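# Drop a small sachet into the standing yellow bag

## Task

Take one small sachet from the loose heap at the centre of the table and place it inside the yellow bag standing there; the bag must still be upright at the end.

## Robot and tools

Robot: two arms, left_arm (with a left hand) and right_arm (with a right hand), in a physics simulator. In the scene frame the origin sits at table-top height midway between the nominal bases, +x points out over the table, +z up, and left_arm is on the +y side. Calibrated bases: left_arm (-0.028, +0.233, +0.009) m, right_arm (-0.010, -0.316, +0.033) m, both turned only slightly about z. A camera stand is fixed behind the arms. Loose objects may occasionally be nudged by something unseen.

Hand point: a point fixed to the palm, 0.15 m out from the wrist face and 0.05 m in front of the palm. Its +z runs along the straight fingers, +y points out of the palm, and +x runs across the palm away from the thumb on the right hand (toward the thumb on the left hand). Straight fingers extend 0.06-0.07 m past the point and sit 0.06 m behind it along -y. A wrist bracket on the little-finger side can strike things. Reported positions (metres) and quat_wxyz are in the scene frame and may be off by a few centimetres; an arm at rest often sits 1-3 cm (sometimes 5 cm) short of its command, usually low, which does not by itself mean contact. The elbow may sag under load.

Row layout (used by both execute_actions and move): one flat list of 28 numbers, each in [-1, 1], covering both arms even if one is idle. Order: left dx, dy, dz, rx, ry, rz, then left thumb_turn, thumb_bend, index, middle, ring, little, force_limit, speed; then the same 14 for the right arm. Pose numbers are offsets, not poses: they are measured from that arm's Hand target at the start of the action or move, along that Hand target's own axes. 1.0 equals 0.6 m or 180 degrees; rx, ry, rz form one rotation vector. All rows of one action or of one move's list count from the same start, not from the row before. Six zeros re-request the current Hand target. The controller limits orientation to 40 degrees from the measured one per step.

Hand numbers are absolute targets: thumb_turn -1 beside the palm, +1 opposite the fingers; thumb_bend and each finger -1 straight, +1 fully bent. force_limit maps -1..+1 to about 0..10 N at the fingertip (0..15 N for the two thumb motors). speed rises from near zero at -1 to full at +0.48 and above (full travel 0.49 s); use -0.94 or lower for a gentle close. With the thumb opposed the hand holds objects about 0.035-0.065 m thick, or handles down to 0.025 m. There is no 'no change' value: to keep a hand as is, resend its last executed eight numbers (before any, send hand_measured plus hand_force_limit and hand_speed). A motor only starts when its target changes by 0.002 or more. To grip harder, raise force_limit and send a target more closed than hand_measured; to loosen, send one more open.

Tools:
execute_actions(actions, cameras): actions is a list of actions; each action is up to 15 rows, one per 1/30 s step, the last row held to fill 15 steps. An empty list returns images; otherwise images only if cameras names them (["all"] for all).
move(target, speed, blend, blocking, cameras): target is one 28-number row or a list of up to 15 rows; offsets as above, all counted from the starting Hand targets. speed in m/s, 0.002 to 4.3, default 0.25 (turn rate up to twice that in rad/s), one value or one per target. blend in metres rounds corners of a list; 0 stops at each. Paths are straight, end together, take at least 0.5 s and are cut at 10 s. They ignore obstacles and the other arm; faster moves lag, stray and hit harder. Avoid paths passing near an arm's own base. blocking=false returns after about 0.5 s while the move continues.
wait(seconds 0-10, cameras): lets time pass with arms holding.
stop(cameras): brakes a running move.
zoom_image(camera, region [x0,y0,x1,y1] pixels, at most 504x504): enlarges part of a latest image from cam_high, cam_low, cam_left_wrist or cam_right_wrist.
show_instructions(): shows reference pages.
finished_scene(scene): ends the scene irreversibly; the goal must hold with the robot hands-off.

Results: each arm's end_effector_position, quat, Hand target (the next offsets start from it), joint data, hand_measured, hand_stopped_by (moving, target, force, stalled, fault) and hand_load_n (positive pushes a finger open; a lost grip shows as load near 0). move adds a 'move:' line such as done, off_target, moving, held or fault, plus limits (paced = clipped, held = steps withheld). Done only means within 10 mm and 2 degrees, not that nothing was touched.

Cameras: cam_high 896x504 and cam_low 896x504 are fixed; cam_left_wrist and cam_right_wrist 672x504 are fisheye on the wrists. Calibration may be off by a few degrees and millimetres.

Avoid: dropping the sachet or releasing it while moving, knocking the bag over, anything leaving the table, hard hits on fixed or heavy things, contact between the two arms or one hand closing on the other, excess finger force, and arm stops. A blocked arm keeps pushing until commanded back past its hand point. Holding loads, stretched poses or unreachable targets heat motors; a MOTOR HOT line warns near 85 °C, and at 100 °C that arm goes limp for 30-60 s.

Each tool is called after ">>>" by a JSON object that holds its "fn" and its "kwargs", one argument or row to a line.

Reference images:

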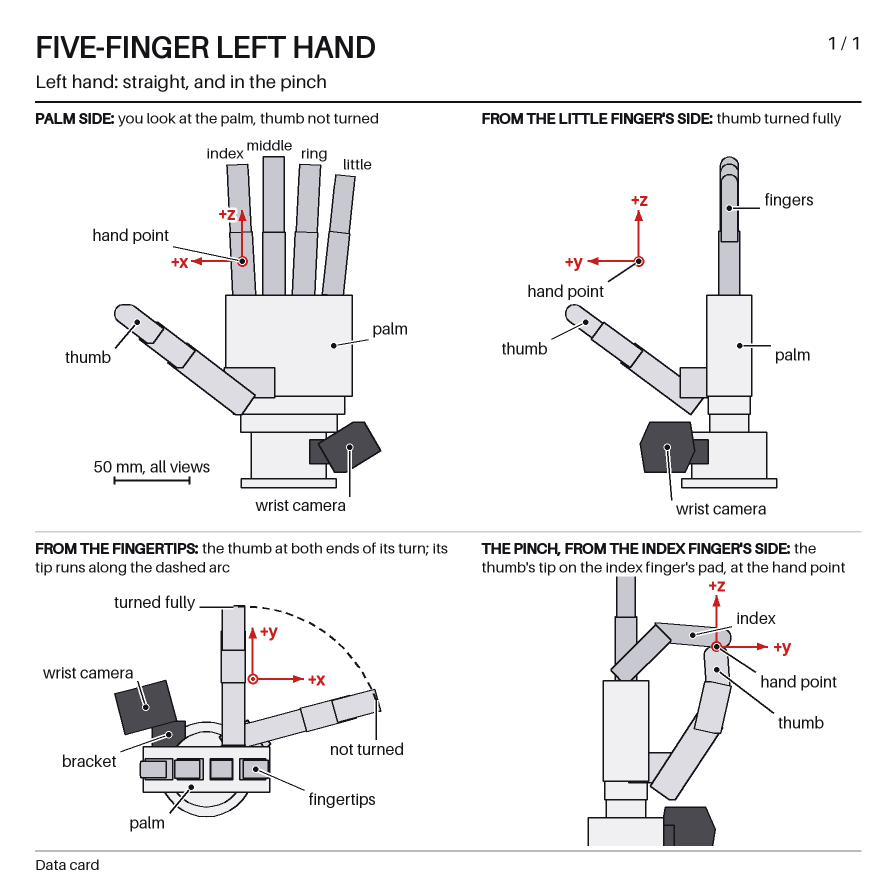

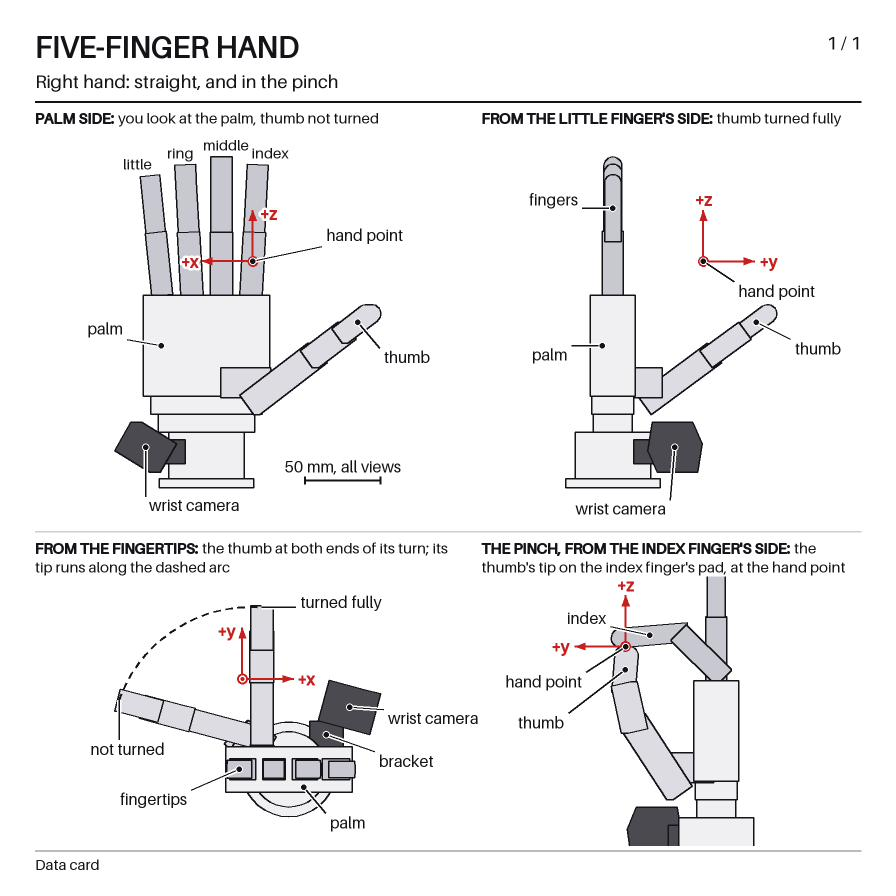

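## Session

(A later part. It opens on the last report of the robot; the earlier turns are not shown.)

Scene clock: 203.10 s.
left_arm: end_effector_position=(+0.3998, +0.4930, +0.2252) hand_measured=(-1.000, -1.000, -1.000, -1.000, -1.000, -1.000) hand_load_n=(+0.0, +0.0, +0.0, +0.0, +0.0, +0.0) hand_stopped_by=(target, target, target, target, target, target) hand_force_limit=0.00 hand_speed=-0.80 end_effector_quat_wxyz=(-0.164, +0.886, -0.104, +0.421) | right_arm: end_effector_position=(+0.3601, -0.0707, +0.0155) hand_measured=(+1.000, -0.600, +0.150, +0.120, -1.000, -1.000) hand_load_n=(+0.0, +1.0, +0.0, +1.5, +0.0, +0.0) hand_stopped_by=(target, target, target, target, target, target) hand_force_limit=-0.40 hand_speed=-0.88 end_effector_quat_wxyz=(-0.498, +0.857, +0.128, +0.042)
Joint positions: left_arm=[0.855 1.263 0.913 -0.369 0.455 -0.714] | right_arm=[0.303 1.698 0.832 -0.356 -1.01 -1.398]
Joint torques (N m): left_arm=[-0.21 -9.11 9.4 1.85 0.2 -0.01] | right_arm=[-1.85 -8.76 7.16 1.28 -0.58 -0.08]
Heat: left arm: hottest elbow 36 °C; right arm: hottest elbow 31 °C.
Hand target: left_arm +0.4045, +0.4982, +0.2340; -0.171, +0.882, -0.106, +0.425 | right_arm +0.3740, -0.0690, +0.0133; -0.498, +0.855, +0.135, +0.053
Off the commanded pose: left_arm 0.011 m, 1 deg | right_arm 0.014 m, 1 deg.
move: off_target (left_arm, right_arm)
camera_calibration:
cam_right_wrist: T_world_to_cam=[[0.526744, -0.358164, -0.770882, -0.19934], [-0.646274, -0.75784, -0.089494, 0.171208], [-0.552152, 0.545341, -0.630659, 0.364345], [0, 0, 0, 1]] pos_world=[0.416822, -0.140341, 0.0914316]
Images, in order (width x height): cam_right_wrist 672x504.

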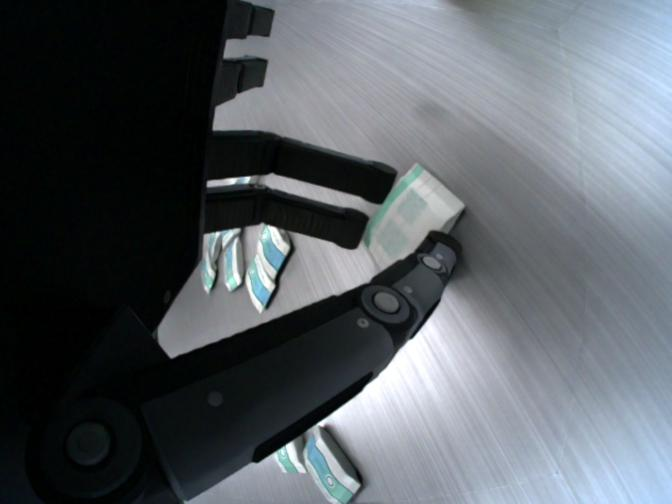

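>>> {"fn": "move", "kwargs": {
  "target": [0,0,0,0,0,0,-1,-1,-1,-1,-1,-1,0,-0.8,0,0,0,0,0,0,1,-0.6,0.3,0.25,-1,-1,-0.35,-0.9],
  "speed": 0.08,
  "cameras": ["cam_right_wrist"]
}}

>>> {"fn": "zoom_image", "kwargs": {
  "camera": "cam_right_wrist",
  "region": [280, 100, 520, 300]
}}

Scene clock: 204.93 s.
left_arm: end_effector_position=(+0.3998, +0.4930, +0.2252) hand_measured=(-1.000, -1.000, -1.000, -1.000, -1.000, -1.000) hand_load_n=(+0.0, +0.0, +0.0, +0.0, +0.0, +0.0) hand_stopped_by=(target, target, target, target, target, target) hand_force_limit=0.00 hand_speed=-0.80 end_effector_quat_wxyz=(-0.164, +0.886, -0.104, +0.421) | right_arm: end_effector_position=(+0.3601, -0.0704, +0.0157) hand_measured=(+1.000, -0.602, +0.300, +0.146, -1.000, -1.000) hand_load_n=(+0.5, +4.0, +0.0, +3.0, +0.0, +0.0) hand_stopped_by=(target, target, target, force, target, target) hand_force_limit=-0.35 hand_speed=-0.90 end_effector_quat_wxyz=(-0.499, +0.856, +0.128, +0.042)
Joint positions: left_arm=[0.855 1.263 0.913 -0.369 0.455 -0.714] | right_arm=[0.303 1.698 0.832 -0.355 -1.012 -1.398]
Joint torques (N m): left_arm=[-0.03 -8.82 9.14 2.07 0.22 -0.03] | right_arm=[-1.85 -8.76 7.15 1.24 -0.52 -0.09]
Heat: left arm: hottest elbow 36 °C; right arm: hottest elbow 31 °C.
Hand target: left_arm +0.4045, +0.4982, +0.2340; -0.171, +0.882, -0.106, +0.425 | right_arm +0.3740, -0.0690, +0.0133; -0.498, +0.855, +0.135, +0.053
Off the commanded pose: left_arm 0.011 m, 1 deg | right_arm 0.014 m, 1 deg.
move: off_target (left_arm, right_arm)
camera_calibration:
cam_right_wrist: T_world_to_cam=[[0.527179, -0.356655, -0.771284, -0.19914], [-0.645871, -0.758011, -0.0909403, 0.171305], [-0.552208, 0.546092, -0.629961, 0.364536], [0, 0, 0, 1]] pos_world=[0.416923, -0.140244, 0.0916283]
Images, in order (width x height): cam_right_wrist 672x504.

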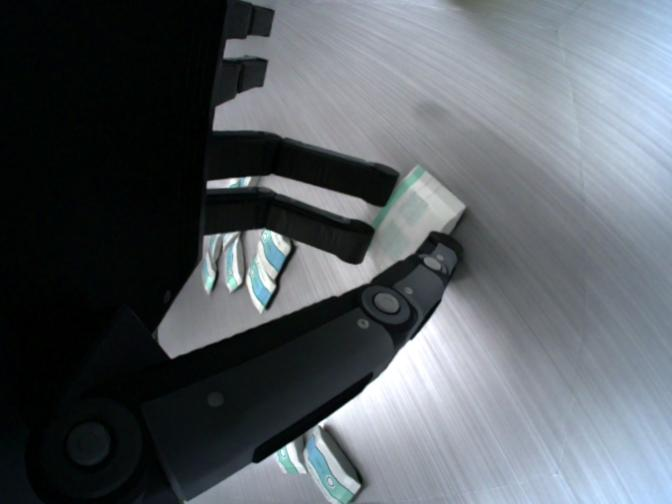

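Scaled by 2.100 from the camera's 672x504 image, which has a finer 960x720 frame.

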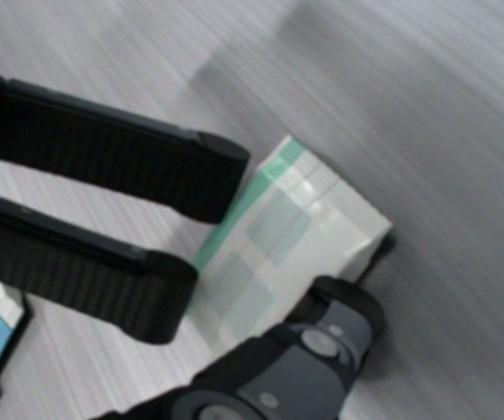

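>>> {"fn": "move", "kwargs": {
  "target": [0,0,0,0,0,0,-1,-1,-1,-1,-1,-1,0,-0.8,0.0187,-0.0697,-0.0417,0,0,0,1,-0.6,0.3,0.25,-1,-1,-0.35,-0.9],
  "speed": 0.05,
  "cameras": ["cam_right_wrist"]
}}

>>> {"fn": "zoom_image", "kwargs": {
  "camera": "cam_right_wrist",
  "region": [280, 100, 520, 300]
}}

Scene clock: 208.23 s.
left_arm: end_effector_position=(+0.3998, +0.4930, +0.2252) hand_measured=(-1.000, -1.000, -1.000, -1.000, -1.000, -1.000) hand_load_n=(+0.0, +0.0, +0.0, +0.0, +0.0, +0.0) hand_stopped_by=(target, target, target, target, target, target) hand_force_limit=0.00 hand_speed=-0.80 end_effector_quat_wxyz=(-0.164, +0.886, -0.104, +0.421) | right_arm: end_effector_position=(+0.3514, -0.0733, +0.0445) hand_measured=(+1.000, -0.600, +0.300, +0.146, -1.000, -1.000) hand_load_n=(+0.0, +0.0, +0.0, +0.0, +0.0, +0.0) hand_stopped_by=(target, target, target, force, target, target) hand_force_limit=-0.35 hand_speed=-0.90 end_effector_quat_wxyz=(-0.496, +0.860, +0.120, +0.028)
Joint positions: left_arm=[0.855 1.263 0.913 -0.369 0.455 -0.714] | right_arm=[0.303 1.627 0.849 -0.477 -1.009 -1.399]
Joint torques (N m): left_arm=[0.21 -9.52 9.39 1.81 0.15 0.01] | right_arm=[-1.79 -10.93 8.99 0.17 -0.61 -0.06]
Heat: left arm: hottest elbow 36 °C; right arm: hottest elbow 31 °C.
Hand target: left_arm +0.4045, +0.4982, +0.2340; -0.171, +0.882, -0.106, +0.425 | right_arm +0.3739, -0.0691, +0.0633; -0.498, +0.855, +0.135, +0.053
Off the commanded pose: left_arm 0.011 m, 1 deg | right_arm 0.030 m, 3 deg.
move: off_target (left_arm, right_arm)
camera_calibration:
cam_right_wrist: T_world_to_cam=[[0.503319, -0.365735, -0.782884, -0.165058], [-0.648399, -0.758739, -0.0624029, 0.16571], [-0.571181, 0.53903, -0.61903, 0.385104], [0, 0, 0, 1]] pos_world=[0.410487, -0.142219, 0.119511]
Images, in order (width x height): cam_right_wrist 672x504.

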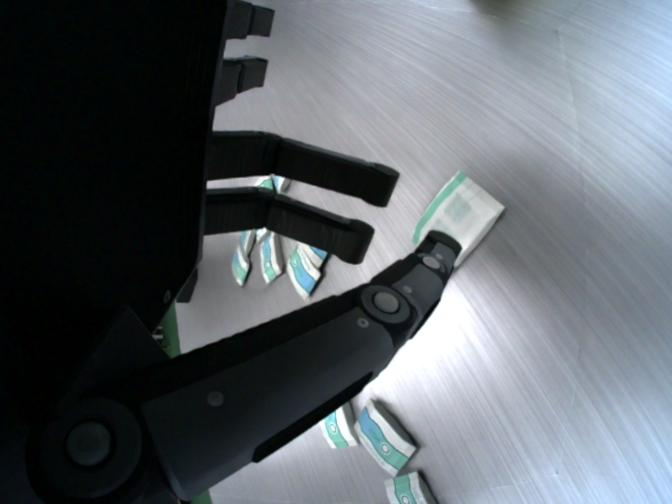

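Scaled by 2.100 from the camera's 672x504 image, which has a finer 960x720 frame.

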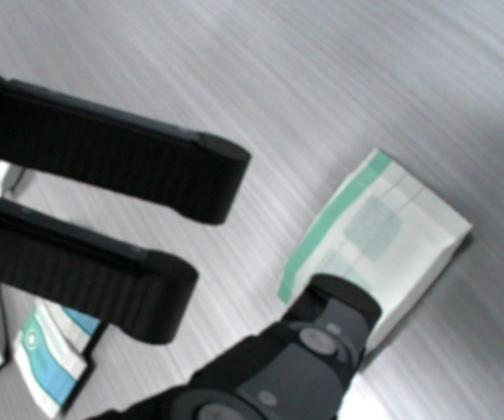

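>>> {"fn": "move", "kwargs": {
  "target": [0,0,0,0,0,0,-1,-1,-1,-1,-1,-1,0,-0.8,-0.0317,0.067,-0.0318,0.0601,-0.01,-0.0118,1,-0.26,-0.1,-0.1,-1,-1,-0.4,0],
  "speed": 0.12,
  "cameras": ["cam_right_wrist"]
}}

>>> {"fn": "zoom_image", "kwargs": {
  "camera": "cam_right_wrist",
  "region": [280, 100, 520, 300]
}}

Scene clock: 222.97 s.
left_arm: end_effector_position=(+0.3998, +0.4930, +0.2252) hand_measured=(-1.000, -1.000, -1.000, -1.000, -1.000, -1.000) hand_load_n=(+0.0, +0.0, +0.0, +0.0, +0.0, +0.0) hand_stopped_by=(target, target, target, target, target, target) hand_force_limit=0.00 hand_speed=-0.80 end_effector_quat_wxyz=(-0.164, +0.886, -0.104, +0.421) | right_arm: end_effector_position=(+0.3503, -0.1083, +0.0321) hand_measured=(+1.000, -0.260, -0.100, -0.100, -1.000, -1.000) hand_load_n=(+0.0, +0.0, +0.0, +0.0, +0.0, +0.0) hand_stopped_by=(target, target, target, target, target, target) hand_force_limit=-0.40 hand_speed=0.00 end_effector_quat_wxyz=(-0.572, +0.805, +0.156, +0.026)
Joint positions: left_arm=[0.855 1.263 0.913 -0.369 0.455 -0.714] | right_arm=[0.158 1.75 0.891 -0.757 -1.219 -1.855]
Joint torques (N m): left_arm=[-0.32 -9.17 9.25 1.89 0.24 0.03] | right_arm=[-1.96 -9.17 7.86 -0.44 -0.93 -0.11]
Heat: left arm: hottest elbow 36 °C; right arm: hottest elbow 32 °C.
Hand target: left_arm +0.4045, +0.4982, +0.2340; -0.171, +0.882, -0.106, +0.425 | right_arm +0.3678, -0.1078, +0.0348; -0.573, +0.803, +0.163, +0.036
Off the commanded pose: left_arm 0.011 m, 1 deg | right_arm 0.018 m, 1 deg.
move: off_target (left_arm, right_arm)
camera_calibration:
cam_right_wrist: T_world_to_cam=[[0.537629, -0.175826, -0.824646, -0.177214], [-0.583715, -0.783379, -0.213526, 0.117203], [-0.608467, 0.596156, -0.5238, 0.4118], [0, 0, 0, 1]] pos_world=[0.414255, -0.184841, 0.0945883]
Images, in order (width x height): cam_right_wrist 672x504.

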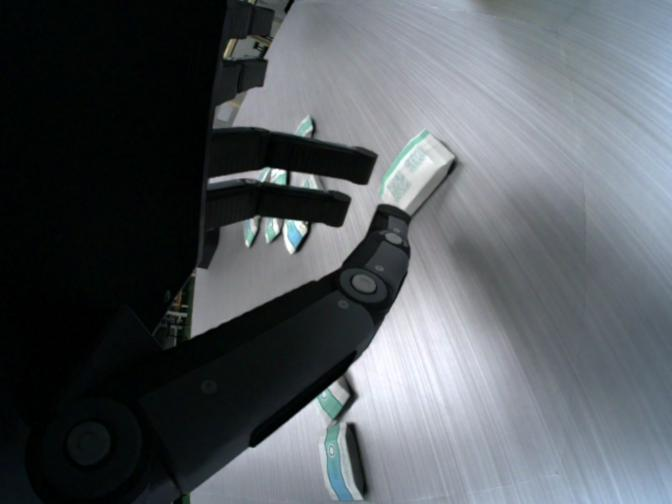

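Scaled by 2.100 from the camera's 672x504 image, which has a finer 960x720 frame.

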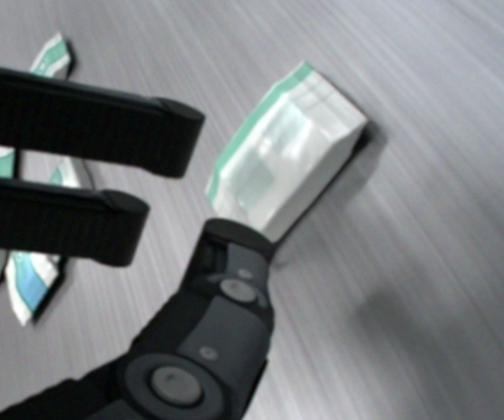

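>>> {"fn": "move", "kwargs": {
  "target": [0,0,0,0,0,0,-1,-1,-1,-1,-1,-1,0,-0.8,0.0202,0.0167,0.0035,-0.0081,0.0303,0.0114,1,-0.26,-0.1,-0.1,-1,-1,-0.4,0],
  "speed": 0.1,
  "cameras": ["cam_right_wrist"]
}}

>>> {"fn": "zoom_image", "kwargs": {
  "camera": "cam_right_wrist",
  "region": [280, 100, 520, 300]
}}

Scene clock: 228.50 s.
left_arm: end_effector_position=(+0.3998, +0.4930, +0.2252) hand_measured=(-1.000, -1.000, -1.000, -1.000, -1.000, -1.000) hand_load_n=(+0.0, +0.0, +0.0, +0.0, +0.0, +0.0) hand_stopped_by=(target, target, target, target, target, target) hand_force_limit=0.00 hand_speed=-0.80 end_effector_quat_wxyz=(-0.164, +0.886, -0.104, +0.421) | right_arm: end_effector_position=(+0.3824, -0.1036, +0.0288) hand_measured=(+1.000, -0.260, -0.100, -0.100, -1.000, -1.000) hand_load_n=(+0.0, +0.0, +0.0, +0.0, +0.0, +0.0) hand_stopped_by=(target, target, target, target, target, target) hand_force_limit=-0.40 hand_speed=0.00 end_effector_quat_wxyz=(-0.571, +0.809, +0.126, +0.064)
Joint positions: left_arm=[0.855 1.263 0.913 -0.369 0.455 -0.714] | right_arm=[0.156 1.75 0.87 -0.46 -1.214 -1.591]
Joint torques (N m): left_arm=[-0.67 -9.23 9.47 2 0.19 0.06] | right_arm=[-1.96 -10.87 4.68 1.01 -0.72 0.13]
Heat: left arm: hottest elbow 36 °C; right arm: hottest elbow 32 °C.
Hand target: left_arm +0.4045, +0.4982, +0.2340; -0.171, +0.882, -0.106, +0.425 | right_arm +0.3821, -0.1060, +0.0280; -0.570, +0.810, +0.120, +0.066
Off the commanded pose: left_arm 0.011 m, 1 deg | right_arm 0.003 m, 1 deg.
move: off_target (left_arm)
camera_calibration:
cam_right_wrist: T_world_to_cam=[[0.541495, -0.220261, -0.811337, -0.202735], [-0.647822, -0.724412, -0.2357, 0.170178], [-0.535827, 0.653233, -0.534955, 0.405243], [0, 0, 0, 1]] pos_world=[0.437165, -0.186094, 0.0924108]
Images, in order (width x height): cam_right_wrist 672x504.

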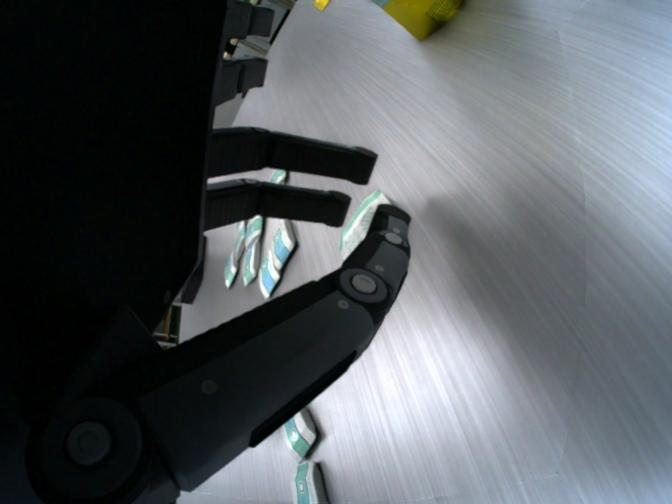

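Scaled by 2.100 from the camera's 672x504 image, which has a finer 960x720 frame.

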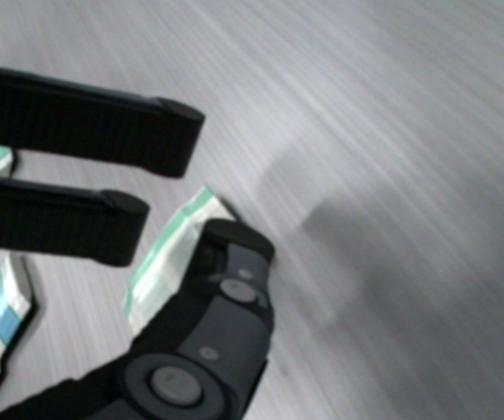

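>>> {"fn": "move", "kwargs": {
  "target": [0,0,0,0,0,0,-1,-1,-1,-1,-1,-1,0,-0.8,-0.0353,0.0017,0,0,0,0,1,-0.26,-0.1,-0.1,-1,-1,-0.4,0],
  "speed": 0.1,
  "cameras": ["cam_right_wrist"]
}}

>>> {"fn": "zoom_image", "kwargs": {
  "camera": "cam_right_wrist",
  "region": [280, 100, 520, 300]
}}

Scene clock: 230.93 s.
left_arm: end_effector_position=(+0.3998, +0.4930, +0.2252) hand_measured=(-1.000, -1.000, -1.000, -1.000, -1.000, -1.000) hand_load_n=(+0.0, +0.0, +0.0, +0.0, +0.5, +0.0) hand_stopped_by=(target, target, target, target, target, target) hand_force_limit=0.00 hand_speed=-0.80 end_effector_quat_wxyz=(-0.164, +0.886, -0.104, +0.421) | right_arm: end_effector_position=(+0.3608, -0.1063, +0.0181) hand_measured=(+1.000, -0.260, -0.100, -0.100, -1.000, -1.000) hand_load_n=(+0.0, +0.0, +0.0, +0.0, +0.0, +0.0) hand_stopped_by=(target, target, target, target, target, target) hand_force_limit=-0.40 hand_speed=0.00 end_effector_quat_wxyz=(-0.571, +0.810, +0.121, +0.058)
Joint positions: left_arm=[0.855 1.263 0.913 -0.369 0.455 -0.714] | right_arm=[0.156 1.74 0.809 -0.423 -1.215 -1.59]
Joint torques (N m): left_arm=[-0.21 -9.76 9.33 2.04 0.18 -0.04] | right_arm=[-2.08 -11.34 4.26 1.05 -0.7 0.11]
Heat: left arm: hottest elbow 36 °C; right arm: hottest elbow 32 °C.
Hand target: left_arm +0.4045, +0.4982, +0.2340; -0.171, +0.882, -0.106, +0.425 | right_arm +0.3621, -0.1089, +0.0220; -0.570, +0.810, +0.120, +0.066
Off the commanded pose: left_arm 0.011 m, 1 deg | right_arm 0.005 m, 1 deg.
move: off_target (left_arm)
camera_calibration:
cam_right_wrist: T_world_to_cam=[[0.52937, -0.221537, -0.818956, -0.196053], [-0.651363, -0.724633, -0.225018, 0.152684], [-0.543592, 0.652556, -0.5279, 0.392302], [0, 0, 0, 1]] pos_world=[0.41649, -0.188791, 0.0808943]
Images, in order (width x height): cam_right_wrist 672x504.

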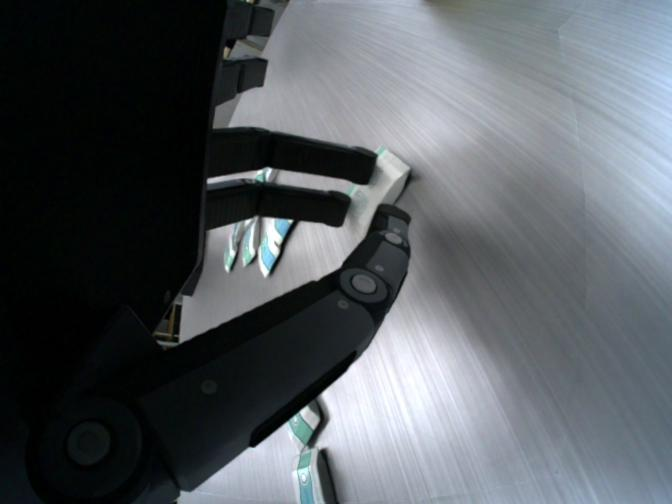

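Scaled by 2.100 from the camera's 672x504 image, which has a finer 960x720 frame.

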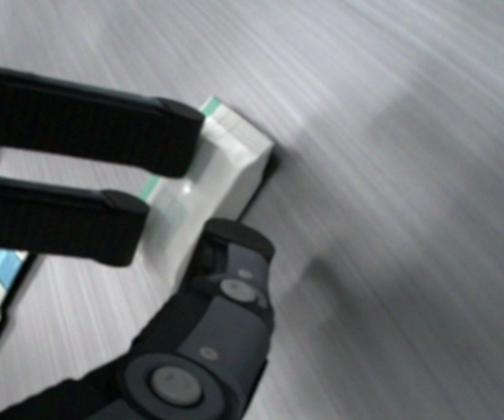

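>>> {"fn": "move", "kwargs": {
  "target": [0,0,0,0,0,0,-1,-1,-1,-1,-1,-1,0,-0.8,-0.0016,0.0061,0.0023,0,0,0,1,-0.26,-0.1,-0.1,-1,-1,-0.4,0],
  "speed": 0.05,
  "cameras": ["cam_right_wrist"]
}}

>>> {"fn": "zoom_image", "kwargs": {
  "camera": "cam_right_wrist",
  "region": [280, 100, 520, 300]
}}

Scene clock: 233.33 s.
left_arm: end_effector_position=(+0.3998, +0.4930, +0.2252) hand_measured=(-1.000, -1.000, -1.000, -1.000, -1.000, -1.000) hand_load_n=(+0.0, +0.0, +0.0, +0.0, +0.0, +0.0) hand_stopped_by=(target, target, target, target, target, target) hand_force_limit=0.00 hand_speed=-0.80 end_effector_quat_wxyz=(-0.164, +0.886, -0.104, +0.421) | right_arm: end_effector_position=(+0.3632, -0.1061, +0.0182) hand_measured=(+1.000, -0.260, -0.100, -0.100, -1.000, -1.000) hand_load_n=(+0.0, +0.5, +0.0, -0.5, +0.0, +0.0) hand_stopped_by=(target, target, target, target, target, target) hand_force_limit=-0.40 hand_speed=0.00 end_effector_quat_wxyz=(-0.571, +0.809, +0.125, +0.063)
Joint positions: left_arm=[0.855 1.263 0.913 -0.369 0.455 -0.714] | right_arm=[0.156 1.74 0.809 -0.411 -1.214 -1.59]
Joint torques (N m): left_arm=[0.03 -9.47 9.26 2.11 0.16 -0.02] | right_arm=[-2.02 -10.64 4.14 1.05 -0.73 0.12]
Heat: left arm: hottest elbow 36 °C; right arm: hottest elbow 32 °C.
Hand target: left_arm +0.4045, +0.4982, +0.2340; -0.171, +0.882, -0.106, +0.425 | right_arm +0.3620, -0.1089, +0.0180; -0.570, +0.810, +0.120, +0.066
Off the commanded pose: left_arm 0.011 m, 1 deg | right_arm 0.003 m, 1 deg.
move: off_target (left_arm)
camera_calibration:
cam_right_wrist: T_world_to_cam=[[0.539342, -0.220586, -0.812682, -0.200816], [-0.648576, -0.724345, -0.233822, 0.153689], [-0.537085, 0.653196, -0.533737, 0.391338], [0, 0, 0, 1]] pos_world=[0.418169, -0.188594, 0.081608]
Images, in order (width x height): cam_right_wrist 672x504.

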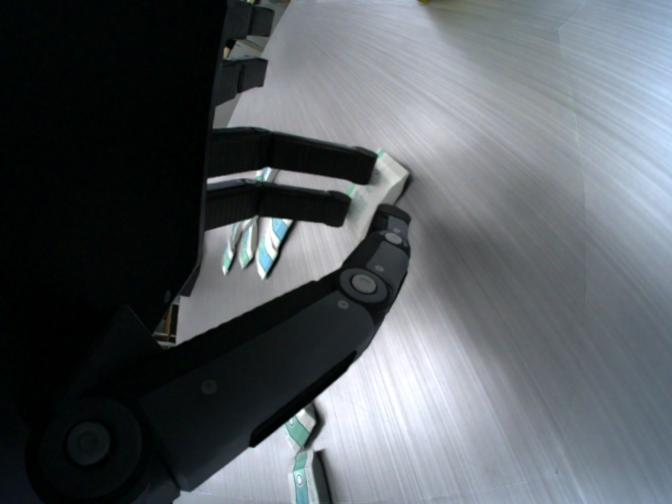

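Scaled by 2.100 from the camera's 672x504 image, which has a finer 960x720 frame.

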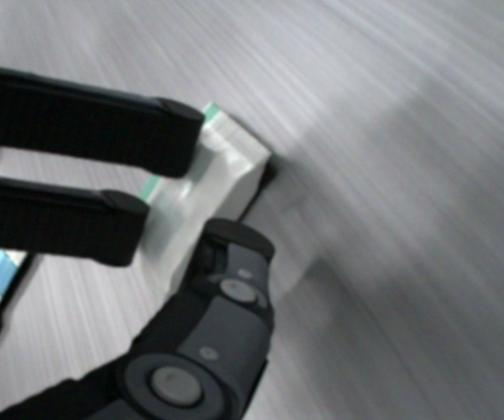

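>>> {"fn": "move", "kwargs": {
  "target": [0,0,0,0,0,0,-1,-1,-1,-1,-1,-1,0,-0.8,-0.0024,0.0091,0.0034,0,0,0,1,-0.26,-0.1,-0.1,-1,-1,-0.4,0],
  "speed": 0.05,
  "cameras": ["cam_right_wrist"]
}}

>>> {"fn": "zoom_image", "kwargs": {
  "camera": "cam_right_wrist",
  "region": [280, 100, 520, 300]
}}

Scene clock: 235.20 s.
left_arm: end_effector_position=(+0.3998, +0.4930, +0.2252) hand_measured=(-1.000, -1.000, -1.000, -1.000, -1.000, -1.000) hand_load_n=(+0.0, +0.0, +0.0, +0.0, +0.0, +0.0) hand_stopped_by=(target, target, target, target, target, target) hand_force_limit=0.00 hand_speed=-0.80 end_effector_quat_wxyz=(-0.164, +0.886, -0.104, +0.421) | right_arm: end_effector_position=(+0.3639, -0.1059, +0.0172) hand_measured=(+1.000, -0.260, -0.100, -0.100, -1.000, -1.000) hand_load_n=(+0.0, +0.0, +0.0, +0.0, +0.0, +0.0) hand_stopped_by=(target, target, target, target, target, target) hand_force_limit=-0.40 hand_speed=0.00 end_effector_quat_wxyz=(-0.571, +0.808, +0.128, +0.067)
Joint positions: left_arm=[0.855 1.263 0.913 -0.369 0.455 -0.714] | right_arm=[0.156 1.74 0.804 -0.394 -1.215 -1.59]
Joint torques (N m): left_arm=[-0.09 -9.35 9.18 1.96 0.18 0.01] | right_arm=[-2.08 -9.64 4.3 1.11 -0.7 0.13]
Heat: left arm: hottest elbow 37 °C; right arm: hottest elbow 32 °C.
Hand target: left_arm +0.4045, +0.4982, +0.2340; -0.171, +0.882, -0.106, +0.425 | right_arm +0.3620, -0.1089, +0.0120; -0.570, +0.810, +0.120, +0.066
Off the commanded pose: left_arm 0.011 m, 1 deg | right_arm 0.006 m, 1 deg.
move: off_target (left_arm)
camera_calibration:
cam_right_wrist: T_world_to_cam=[[0.5485, -0.219136, -0.806925, -0.205205], [-0.645886, -0.723915, -0.242443, 0.153288], [-0.531017, 0.654161, -0.538604, 0.389042], [0, 0, 0, 1]] pos_world=[0.418149, -0.188497, 0.0811185]
Images, in order (width x height): cam_right_wrist 672x504.

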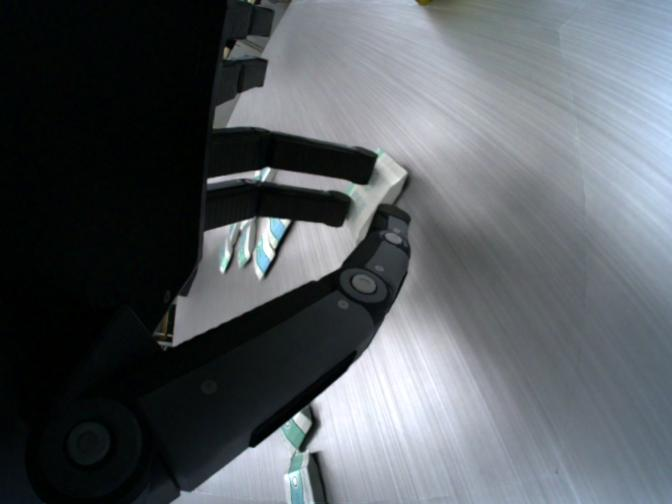

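Scaled by 2.100 from the camera's 672x504 image, which has a finer 960x720 frame.

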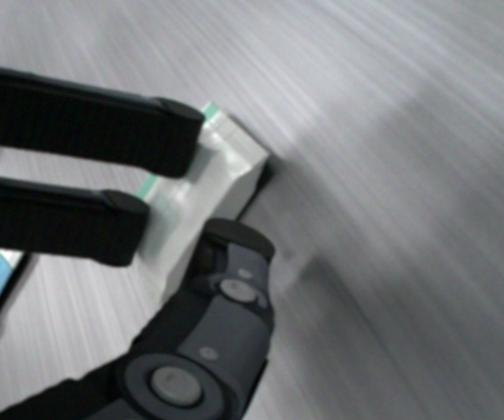

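>>> {"fn": "move", "kwargs": {
  "target": [0,0,0,0,0,0,-1,-1,-1,-1,-1,-1,0,-0.8,0,0,0,0,0,0,1,-0.26,0.05,0.05,-1,-1,-0.3,-0.88],
  "speed": 0.05,
  "cameras": ["cam_right_wrist"]
}}

>>> {"fn": "zoom_image", "kwargs": {
  "camera": "cam_right_wrist",
  "region": [280, 100, 520, 300]
}}

Scene clock: 236.83 s.
left_arm: end_effector_position=(+0.3998, +0.4930, +0.2252) hand_measured=(-1.000, -1.000, -1.000, -1.000, -1.000, -1.000) hand_load_n=(+0.0, +0.0, +0.0, +0.0, -0.5, +0.0) hand_stopped_by=(target, target, target, target, target, target) hand_force_limit=0.00 hand_speed=-0.80 end_effector_quat_wxyz=(-0.164, +0.886, -0.104, +0.421) | right_arm: end_effector_position=(+0.3643, -0.1055, +0.0177) hand_measured=(+1.000, -0.260, +0.050, +0.050, -1.000, -1.000) hand_load_n=(+0.0, +0.0, +0.0, +0.5, +0.0, +0.0) hand_stopped_by=(target, target, target, target, target, target) hand_force_limit=-0.30 hand_speed=-0.88 end_effector_quat_wxyz=(-0.572, +0.807, +0.129, +0.068)
Joint positions: left_arm=[0.855 1.263 0.913 -0.369 0.455 -0.714] | right_arm=[0.156 1.74 0.804 -0.391 -1.218 -1.59]
Joint torques (N m): left_arm=[0.09 -8.53 9.2 1.99 0.17 -0.06] | right_arm=[-2.02 -9.58 4.3 1.01 -0.59 0.12]
Heat: left arm: hottest elbow 37 °C; right arm: hottest elbow 32 °C.
Hand target: left_arm +0.4045, +0.4982, +0.2340; -0.171, +0.882, -0.106, +0.425 | right_arm +0.3620, -0.1089, +0.0120; -0.570, +0.810, +0.120, +0.066
Off the commanded pose: left_arm 0.011 m, 1 deg | right_arm 0.007 m, 1 deg.
move: off_target (left_arm)
camera_calibration:
cam_right_wrist: T_world_to_cam=[[0.550469, -0.216513, -0.806291, -0.205388], [-0.644962, -0.723525, -0.246039, 0.153697], [-0.530102, 0.655464, -0.537921, 0.389092], [0, 0, 0, 1]] pos_world=[0.418447, -0.188301, 0.0815137]
Images, in order (width x height): cam_right_wrist 672x504.

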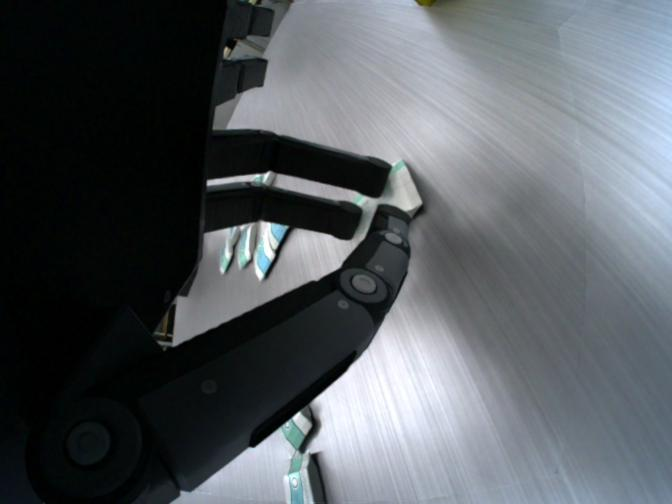

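Scaled by 2.100 from the camera's 672x504 image, which has a finer 960x720 frame.

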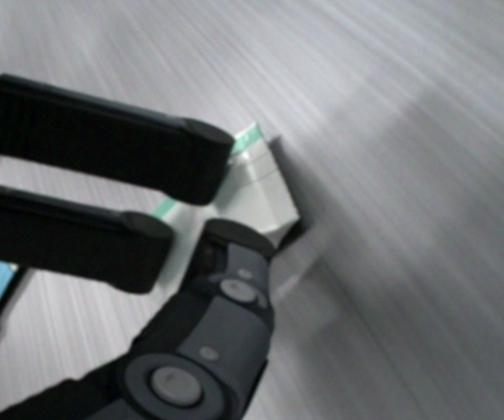

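>>> {"fn": "move", "kwargs": {
  "target": [0,0,0,0,0,0,-1,-1,-1,-1,-1,-1,0,-0.8,0,0,0,0,0,0,1,-0.48,0.05,0.05,-1,-1,-0.3,-0.6],
  "speed": 0.05
}}

>>> {"fn": "move", "kwargs": {
  "target": [0,0,0,0,0,0,-1,-1,-1,-1,-1,-1,0,-0.8,0,0,0,0,0,0,1,-0.48,0.15,0.15,-1,-1,-0.3,-0.88],
  "speed": 0.05,
  "cameras": ["cam_right_wrist"]
}}

>>> {"fn": "zoom_image", "kwargs": {
  "camera": "cam_right_wrist",
  "region": [280, 100, 520, 300]
}}

Scene clock: 240.97 s.
left_arm: end_effector_position=(+0.3998, +0.4930, +0.2252) hand_measured=(-1.000, -1.000, -1.000, -1.000, -1.000, -1.000) hand_load_n=(-0.5, -0.5, +0.0, +0.0, +0.0, +0.0) hand_stopped_by=(target, target, target, target, target, target) hand_force_limit=0.00 hand_speed=-0.80 end_effector_quat_wxyz=(-0.164, +0.886, -0.104, +0.421) | right_arm: end_effector_position=(+0.3643, -0.1055, +0.0177) hand_measured=(+1.000, -0.480, +0.050, +0.050, -1.000, -1.000) hand_load_n=(+0.0, +0.0, +0.0, +0.5, +0.0, +0.0) hand_stopped_by=(target, target, target, target, target, target) hand_force_limit=-0.30 hand_speed=-0.60 end_effector_quat_wxyz=(-0.572, +0.807, +0.129, +0.068)
Joint positions: left_arm=[0.855 1.263 0.913 -0.369 0.455 -0.714] | right_arm=[0.156 1.74 0.804 -0.391 -1.218 -1.59]
Joint torques (N m): left_arm=[-0.03 -9.35 9.33 1.95 0.19 -0.01] | right_arm=[-2.02 -9.64 4.31 1.02 -0.59 0.12]
Heat: left arm: hottest elbow 37 °C; right arm: hottest elbow 32 °C.
Hand target: left_arm +0.4045, +0.4982, +0.2340; -0.171, +0.882, -0.106, +0.425 | right_arm +0.3620, -0.1089, +0.0120; -0.570, +0.810, +0.120, +0.066
Off the commanded pose: left_arm 0.011 m, 1 deg | right_arm 0.007 m, 1 deg.
move: off_target (left_arm)

Scene clock: 241.53 s.
left_arm: end_effector_position=(+0.3998, +0.4930, +0.2252) hand_measured=(-1.000, -1.000, -1.000, -1.000, -1.000, -1.000) hand_load_n=(+0.0, +0.0, +0.0, +0.0, +0.0, +0.0) hand_stopped_by=(target, target, target, target, target, target) hand_force_limit=0.00 hand_speed=-0.80 end_effector_quat_wxyz=(-0.164, +0.886, -0.104, +0.421) | right_arm: end_effector_position=(+0.3643, -0.1056, +0.0176) hand_measured=(+1.000, -0.480, +0.150, +0.150, -1.000, -1.000) hand_load_n=(+0.0, -0.5, +0.0, +0.0, +0.0, +0.0) hand_stopped_by=(target, target, target, target, target, target) hand_force_limit=-0.30 hand_speed=-0.88 end_effector_quat_wxyz=(-0.572, +0.807, +0.129, +0.068)
Joint positions: left_arm=[0.855 1.263 0.913 -0.369 0.455 -0.714] | right_arm=[0.156 1.74 0.804 -0.391 -1.217 -1.59]
Joint torques (N m): left_arm=[-0.21 -9 9.07 1.95 0.2 -0.01] | right_arm=[-2.08 -9.7 4.29 1.01 -0.62 0.12]
Heat: left arm: hottest elbow 37 °C; right arm: hottest elbow 32 °C.
Hand target: left_arm +0.4045, +0.4982, +0.2340; -0.171, +0.882, -0.106, +0.425 | right_arm +0.3620, -0.1089, +0.0120; -0.570, +0.810, +0.120, +0.066
Off the commanded pose: left_arm 0.011 m, 1 deg | right_arm 0.007 m, 1 deg.
move: off_target (left_arm)
camera_calibration:
cam_right_wrist: T_world_to_cam=[[0.550501, -0.217118, -0.806107, -0.20563], [-0.645021, -0.723624, -0.245592, 0.153571], [-0.529997, 0.655155, -0.538401, 0.38904], [0, 0, 0, 1]] pos_world=[0.418446, -0.1884, 0.0814157]
Images, in order (width x height): cam_right_wrist 672x504.

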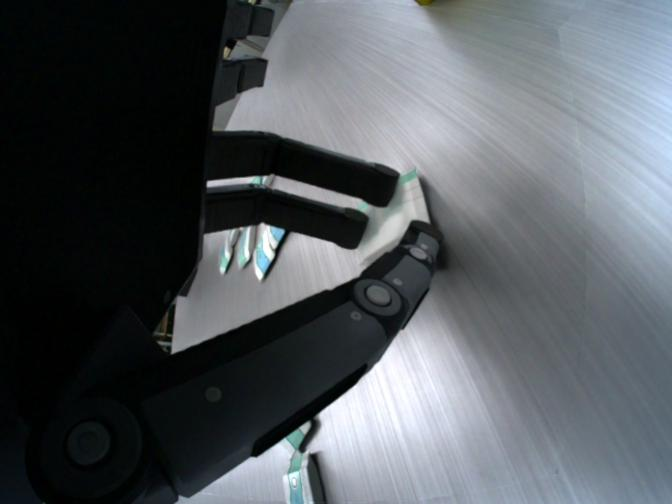

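Scaled by 2.100 from the camera's 672x504 image, which has a finer 960x720 frame.

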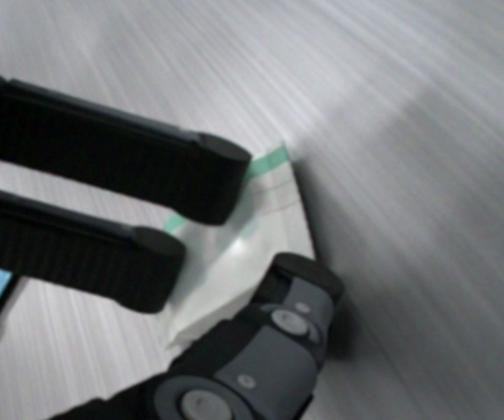

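>>> {"fn": "move", "kwargs": {
  "target": [
    [0,0,0,0,0,0,-1,-1,-1,-1,-1,-1,0,-0.8,0.0324,-0.121,-0.0456,0,0,0,1,-0.6,-0.2,-0.2,-1,-1,-0.3,0.3],
    [0,0,0,0,0,0,-1,-1,-1,-1,-1,-1,0,-0.8,-0.1053,-0.2935,0.1777,-0.1119,0.2152,0.1105,1,-0.6,-0.2,-0.2,-1,-1,-0.3,0.3]
  ],
  "speed": 0.25,
  "blend": [0.02,0],
  "cameras": ["cam_right_wrist","cam_high"]
}}

>>> {"fn": "zoom_image", "kwargs": {
  "camera": "cam_right_wrist",
  "region": [280, 100, 640, 440]
}}

Scene clock: 251.07 s.
left_arm: end_effector_position=(+0.3998, +0.4930, +0.2252) hand_measured=(-1.000, -1.000, -1.000, -1.000, -1.000, -1.000) hand_load_n=(+0.0, +0.0, +0.0, +0.0, +0.0, +0.0) hand_stopped_by=(target, target, target, target, target, target) hand_force_limit=0.00 hand_speed=-0.80 end_effector_quat_wxyz=(-0.164, +0.886, -0.104, +0.421) | right_arm: end_effector_position=(+0.2440, +0.0248, +0.1016) hand_measured=(+1.000, -0.600, -0.200, -0.200, -1.000, -1.000) hand_load_n=(+0.0, +0.0, +0.0, +0.0, +0.0, +0.0) hand_stopped_by=(target, target, target, target, target, target) hand_force_limit=-0.30 hand_speed=0.30 end_effector_quat_wxyz=(-0.418, +0.845, -0.223, +0.249)
Joint positions: left_arm=[0.855 1.263 0.913 -0.369 0.455 -0.714] | right_arm=[0.984 1.159 0.487 0.11 0.152 -0.184]
Joint torques (N m): left_arm=[-0.5 -9.64 9.25 1.85 0.2 -0.04] | right_arm=[-1.08 -5.77 9.99 1.42 0.19 0.14]
Heat: left arm: hottest elbow 37 °C; right arm: hottest elbow 32 °C.
Hand target: left_arm +0.4045, +0.4982, +0.2340; -0.171, +0.882, -0.106, +0.425 | right_arm +0.2504, +0.0401, +0.1201; -0.433, +0.836, -0.225, +0.250
Off the commanded pose: left_arm 0.011 m, 1 deg | right_arm 0.025 m, 2 deg.
move: off_target (left_arm, right_arm)
camera_calibration:
cam_right_wrist: T_world_to_cam=[[0.0941198, -0.668722, -0.737532, 0.0722752], [-0.994857, -0.035322, -0.0949318, 0.243964], [0.0374319, 0.742673, -0.668607, 0.157627], [0, 0, 0, 1]] pos_world=[0.230007, -0.0601158, 0.181855]
Images, in order (width x height): cam_high 896x504, cam_right_wrist 672x504.

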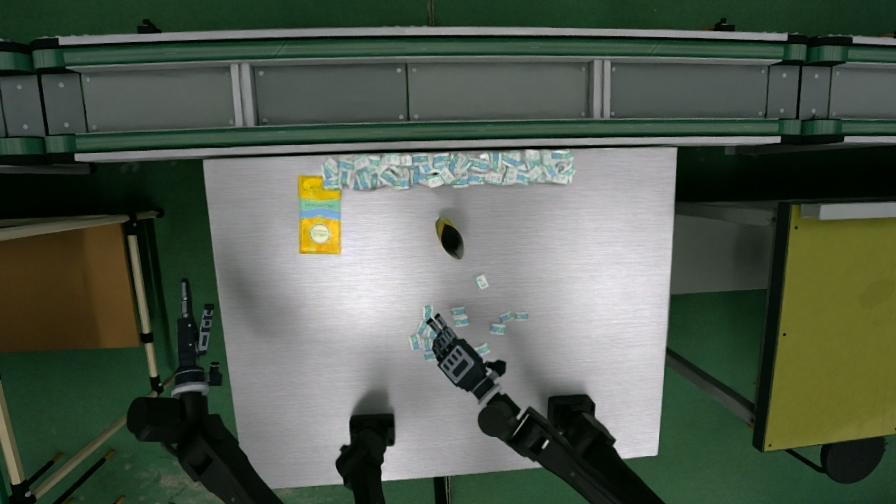

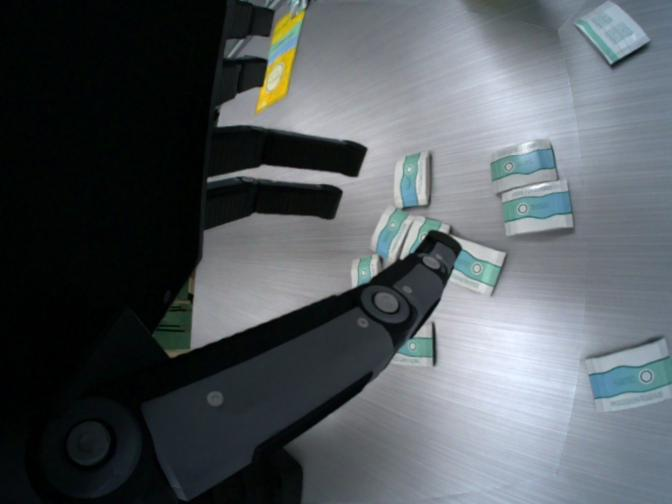

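Scaled by 1.400 from the camera's 672x504 image, which has a finer 960x720 frame.

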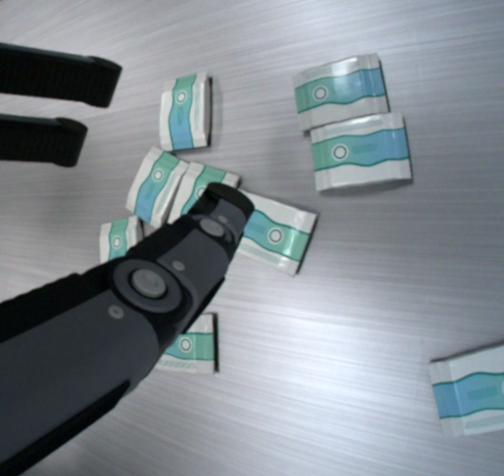

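>>> {"fn": "move", "kwargs": {
  "target": [0,0,0,0,0,0,-1,-1,-1,-1,-1,-1,0,-0.8,0.0225,0.1592,0.0108,-0.0007,0.2087,0.0941,1,-0.34,-0.1,-0.1,-1,-1,-0.3,0.3],
  "speed": 0.2,
  "cameras": ["cam_right_wrist"]
}}

>>> {"fn": "zoom_image", "kwargs": {
  "camera": "cam_right_wrist",
  "region": [280, 100, 520, 300]
}}

Scene clock: 271.03 s.
left_arm: end_effector_position=(+0.3998, +0.4930, +0.2252) hand_measured=(-1.000, -1.000, -1.000, -1.000, -1.000, -1.000) hand_load_n=(+0.0, +0.0, +0.0, +0.0, +0.0, +0.0) hand_stopped_by=(target, target, target, target, target, target) hand_force_limit=0.00 hand_speed=-0.80 end_effector_quat_wxyz=(-0.164, +0.886, -0.104, +0.421) | right_arm: end_effector_position=(+0.2515, -0.0165, +0.0435) hand_measured=(+1.000, -0.340, -0.100, -0.100, -1.000, -1.000) hand_load_n=(+0.0, +0.0, +0.0, +0.0, +0.0, +0.0) hand_stopped_by=(target, target, target, target, target, target) hand_force_limit=-0.30 hand_speed=0.30 end_effector_quat_wxyz=(-0.371, +0.668, -0.471, +0.441)
Joint positions: left_arm=[0.855 1.263 0.913 -0.369 0.455 -0.714] | right_arm=[1.239 1.438 0.399 0.348 1.015 0.356]
Joint torques (N m): left_arm=[-0.21 -9.41 9.24 2.09 0.21 0.01] | right_arm=[-1.03 -5.54 5.41 0.91 0.6 0.13]
Heat: left arm: hottest elbow 37 °C; right arm: hottest elbow 35 °C.
Hand target: left_arm +0.4045, +0.4982, +0.2340; -0.171, +0.882, -0.106, +0.425 | right_arm +0.2496, -0.0138, +0.0399; -0.369, +0.670, -0.471, +0.440
Off the commanded pose: left_arm 0.011 m, 1 deg | right_arm 0.005 m, 0 deg.
move: off_target (left_arm)
camera_calibration:
cam_right_wrist: T_world_to_cam=[[-0.195891, -0.543204, -0.816429, 0.0795006], [-0.749251, 0.620036, -0.232763, 0.199463], [0.632653, 0.566114, -0.528456, -0.00954323], [0, 0, 0, 1]] pos_world=[0.171059, -0.0750863, 0.106291]
Images, in order (width x height): cam_right_wrist 672x504.

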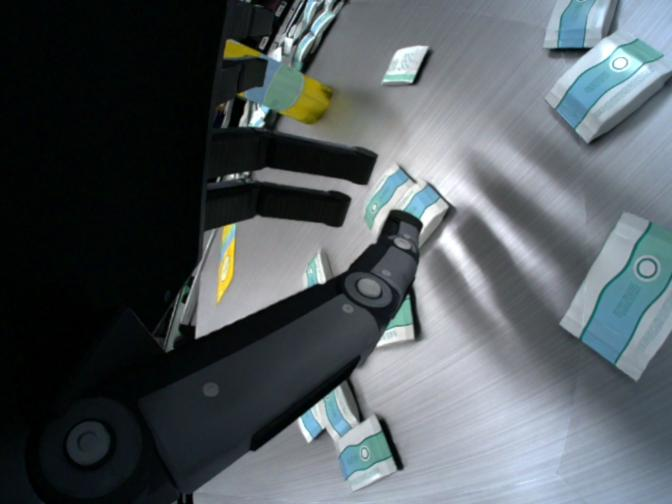

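Scaled by 2.100 from the camera's 672x504 image, which has a finer 960x720 frame.

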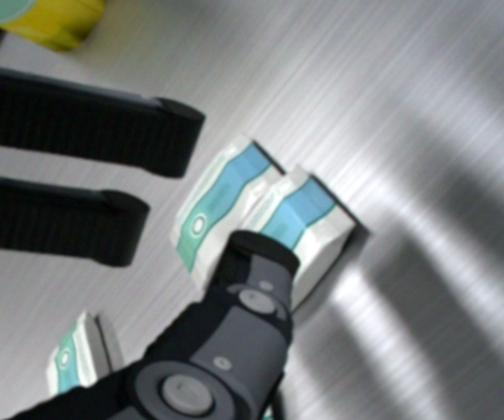

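>>> {"fn": "move", "kwargs": {
  "target": [0,0,0,0,0,0,-1,-1,-1,-1,-1,-1,0,-0.8,-0.0198,0.0362,0.0037,0,0,0,1,-0.34,-0.1,-0.1,-1,-1,-0.3,0.3],
  "speed": 0.1,
  "cameras": ["cam_right_wrist"]
}}

>>> {"fn": "zoom_image", "kwargs": {
  "camera": "cam_right_wrist",
  "region": [280, 100, 520, 300]
}}

Scene clock: 276.17 s.
left_arm: end_effector_position=(+0.3998, +0.4930, +0.2252) hand_measured=(-1.000, -1.000, -1.000, -1.000, -1.000, -1.000) hand_load_n=(+0.0, +0.0, +0.0, +0.0, +0.0, +0.0) hand_stopped_by=(target, target, target, target, target, target) hand_force_limit=0.00 hand_speed=-0.80 end_effector_quat_wxyz=(-0.164, +0.886, -0.104, +0.421) | right_arm: end_effector_position=(+0.2433, -0.0157, +0.0170) hand_measured=(+1.000, -0.340, -0.100, -0.100, -1.000, -1.000) hand_load_n=(+0.0, +0.0, +0.0, +0.0, +0.0, +0.0) hand_stopped_by=(target, target, target, target, target, target) hand_force_limit=-0.30 hand_speed=0.30 end_effector_quat_wxyz=(-0.360, +0.675, -0.467, +0.443)
Joint positions: left_arm=[0.855 1.263 0.913 -0.369 0.455 -0.714] | right_arm=[1.266 1.536 0.399 0.388 1.035 0.392]
Joint torques (N m): left_arm=[-0.97 -9.11 9.22 1.99 0.18 -0.02] | right_arm=[-1.08 -5.95 4.77 2.09 0.64 0.14]
Heat: left arm: hottest elbow 37 °C; right arm: hottest elbow 34 °C.
Hand target: left_arm +0.4045, +0.4982, +0.2340; -0.171, +0.882, -0.106, +0.425 | right_arm +0.2431, -0.0085, +0.0166; -0.369, +0.670, -0.471, +0.440
Off the commanded pose: left_arm 0.011 m, 1 deg | right_arm 0.007 m, 1 deg.
move: off_target (left_arm)
camera_calibration:
cam_right_wrist: T_world_to_cam=[[-0.204374, -0.563361, -0.800535, 0.0581739], [-0.751195, 0.614613, -0.240744, 0.187202], [0.627645, 0.552156, -0.548804, -0.0174632], [0, 0, 0, 1]] pos_world=[0.163475, -0.0726412, 0.082054]
Images, in order (width x height): cam_right_wrist 672x504.

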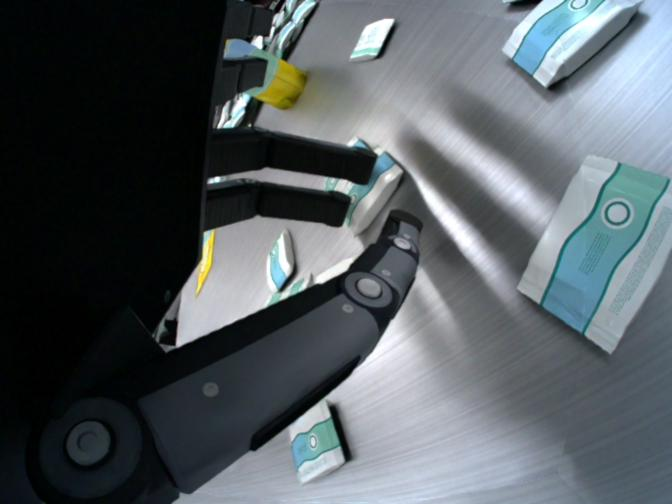

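Scaled by 2.100 from the camera's 672x504 image, which has a finer 960x720 frame.

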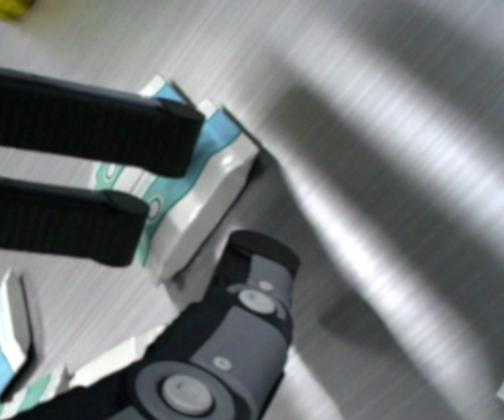

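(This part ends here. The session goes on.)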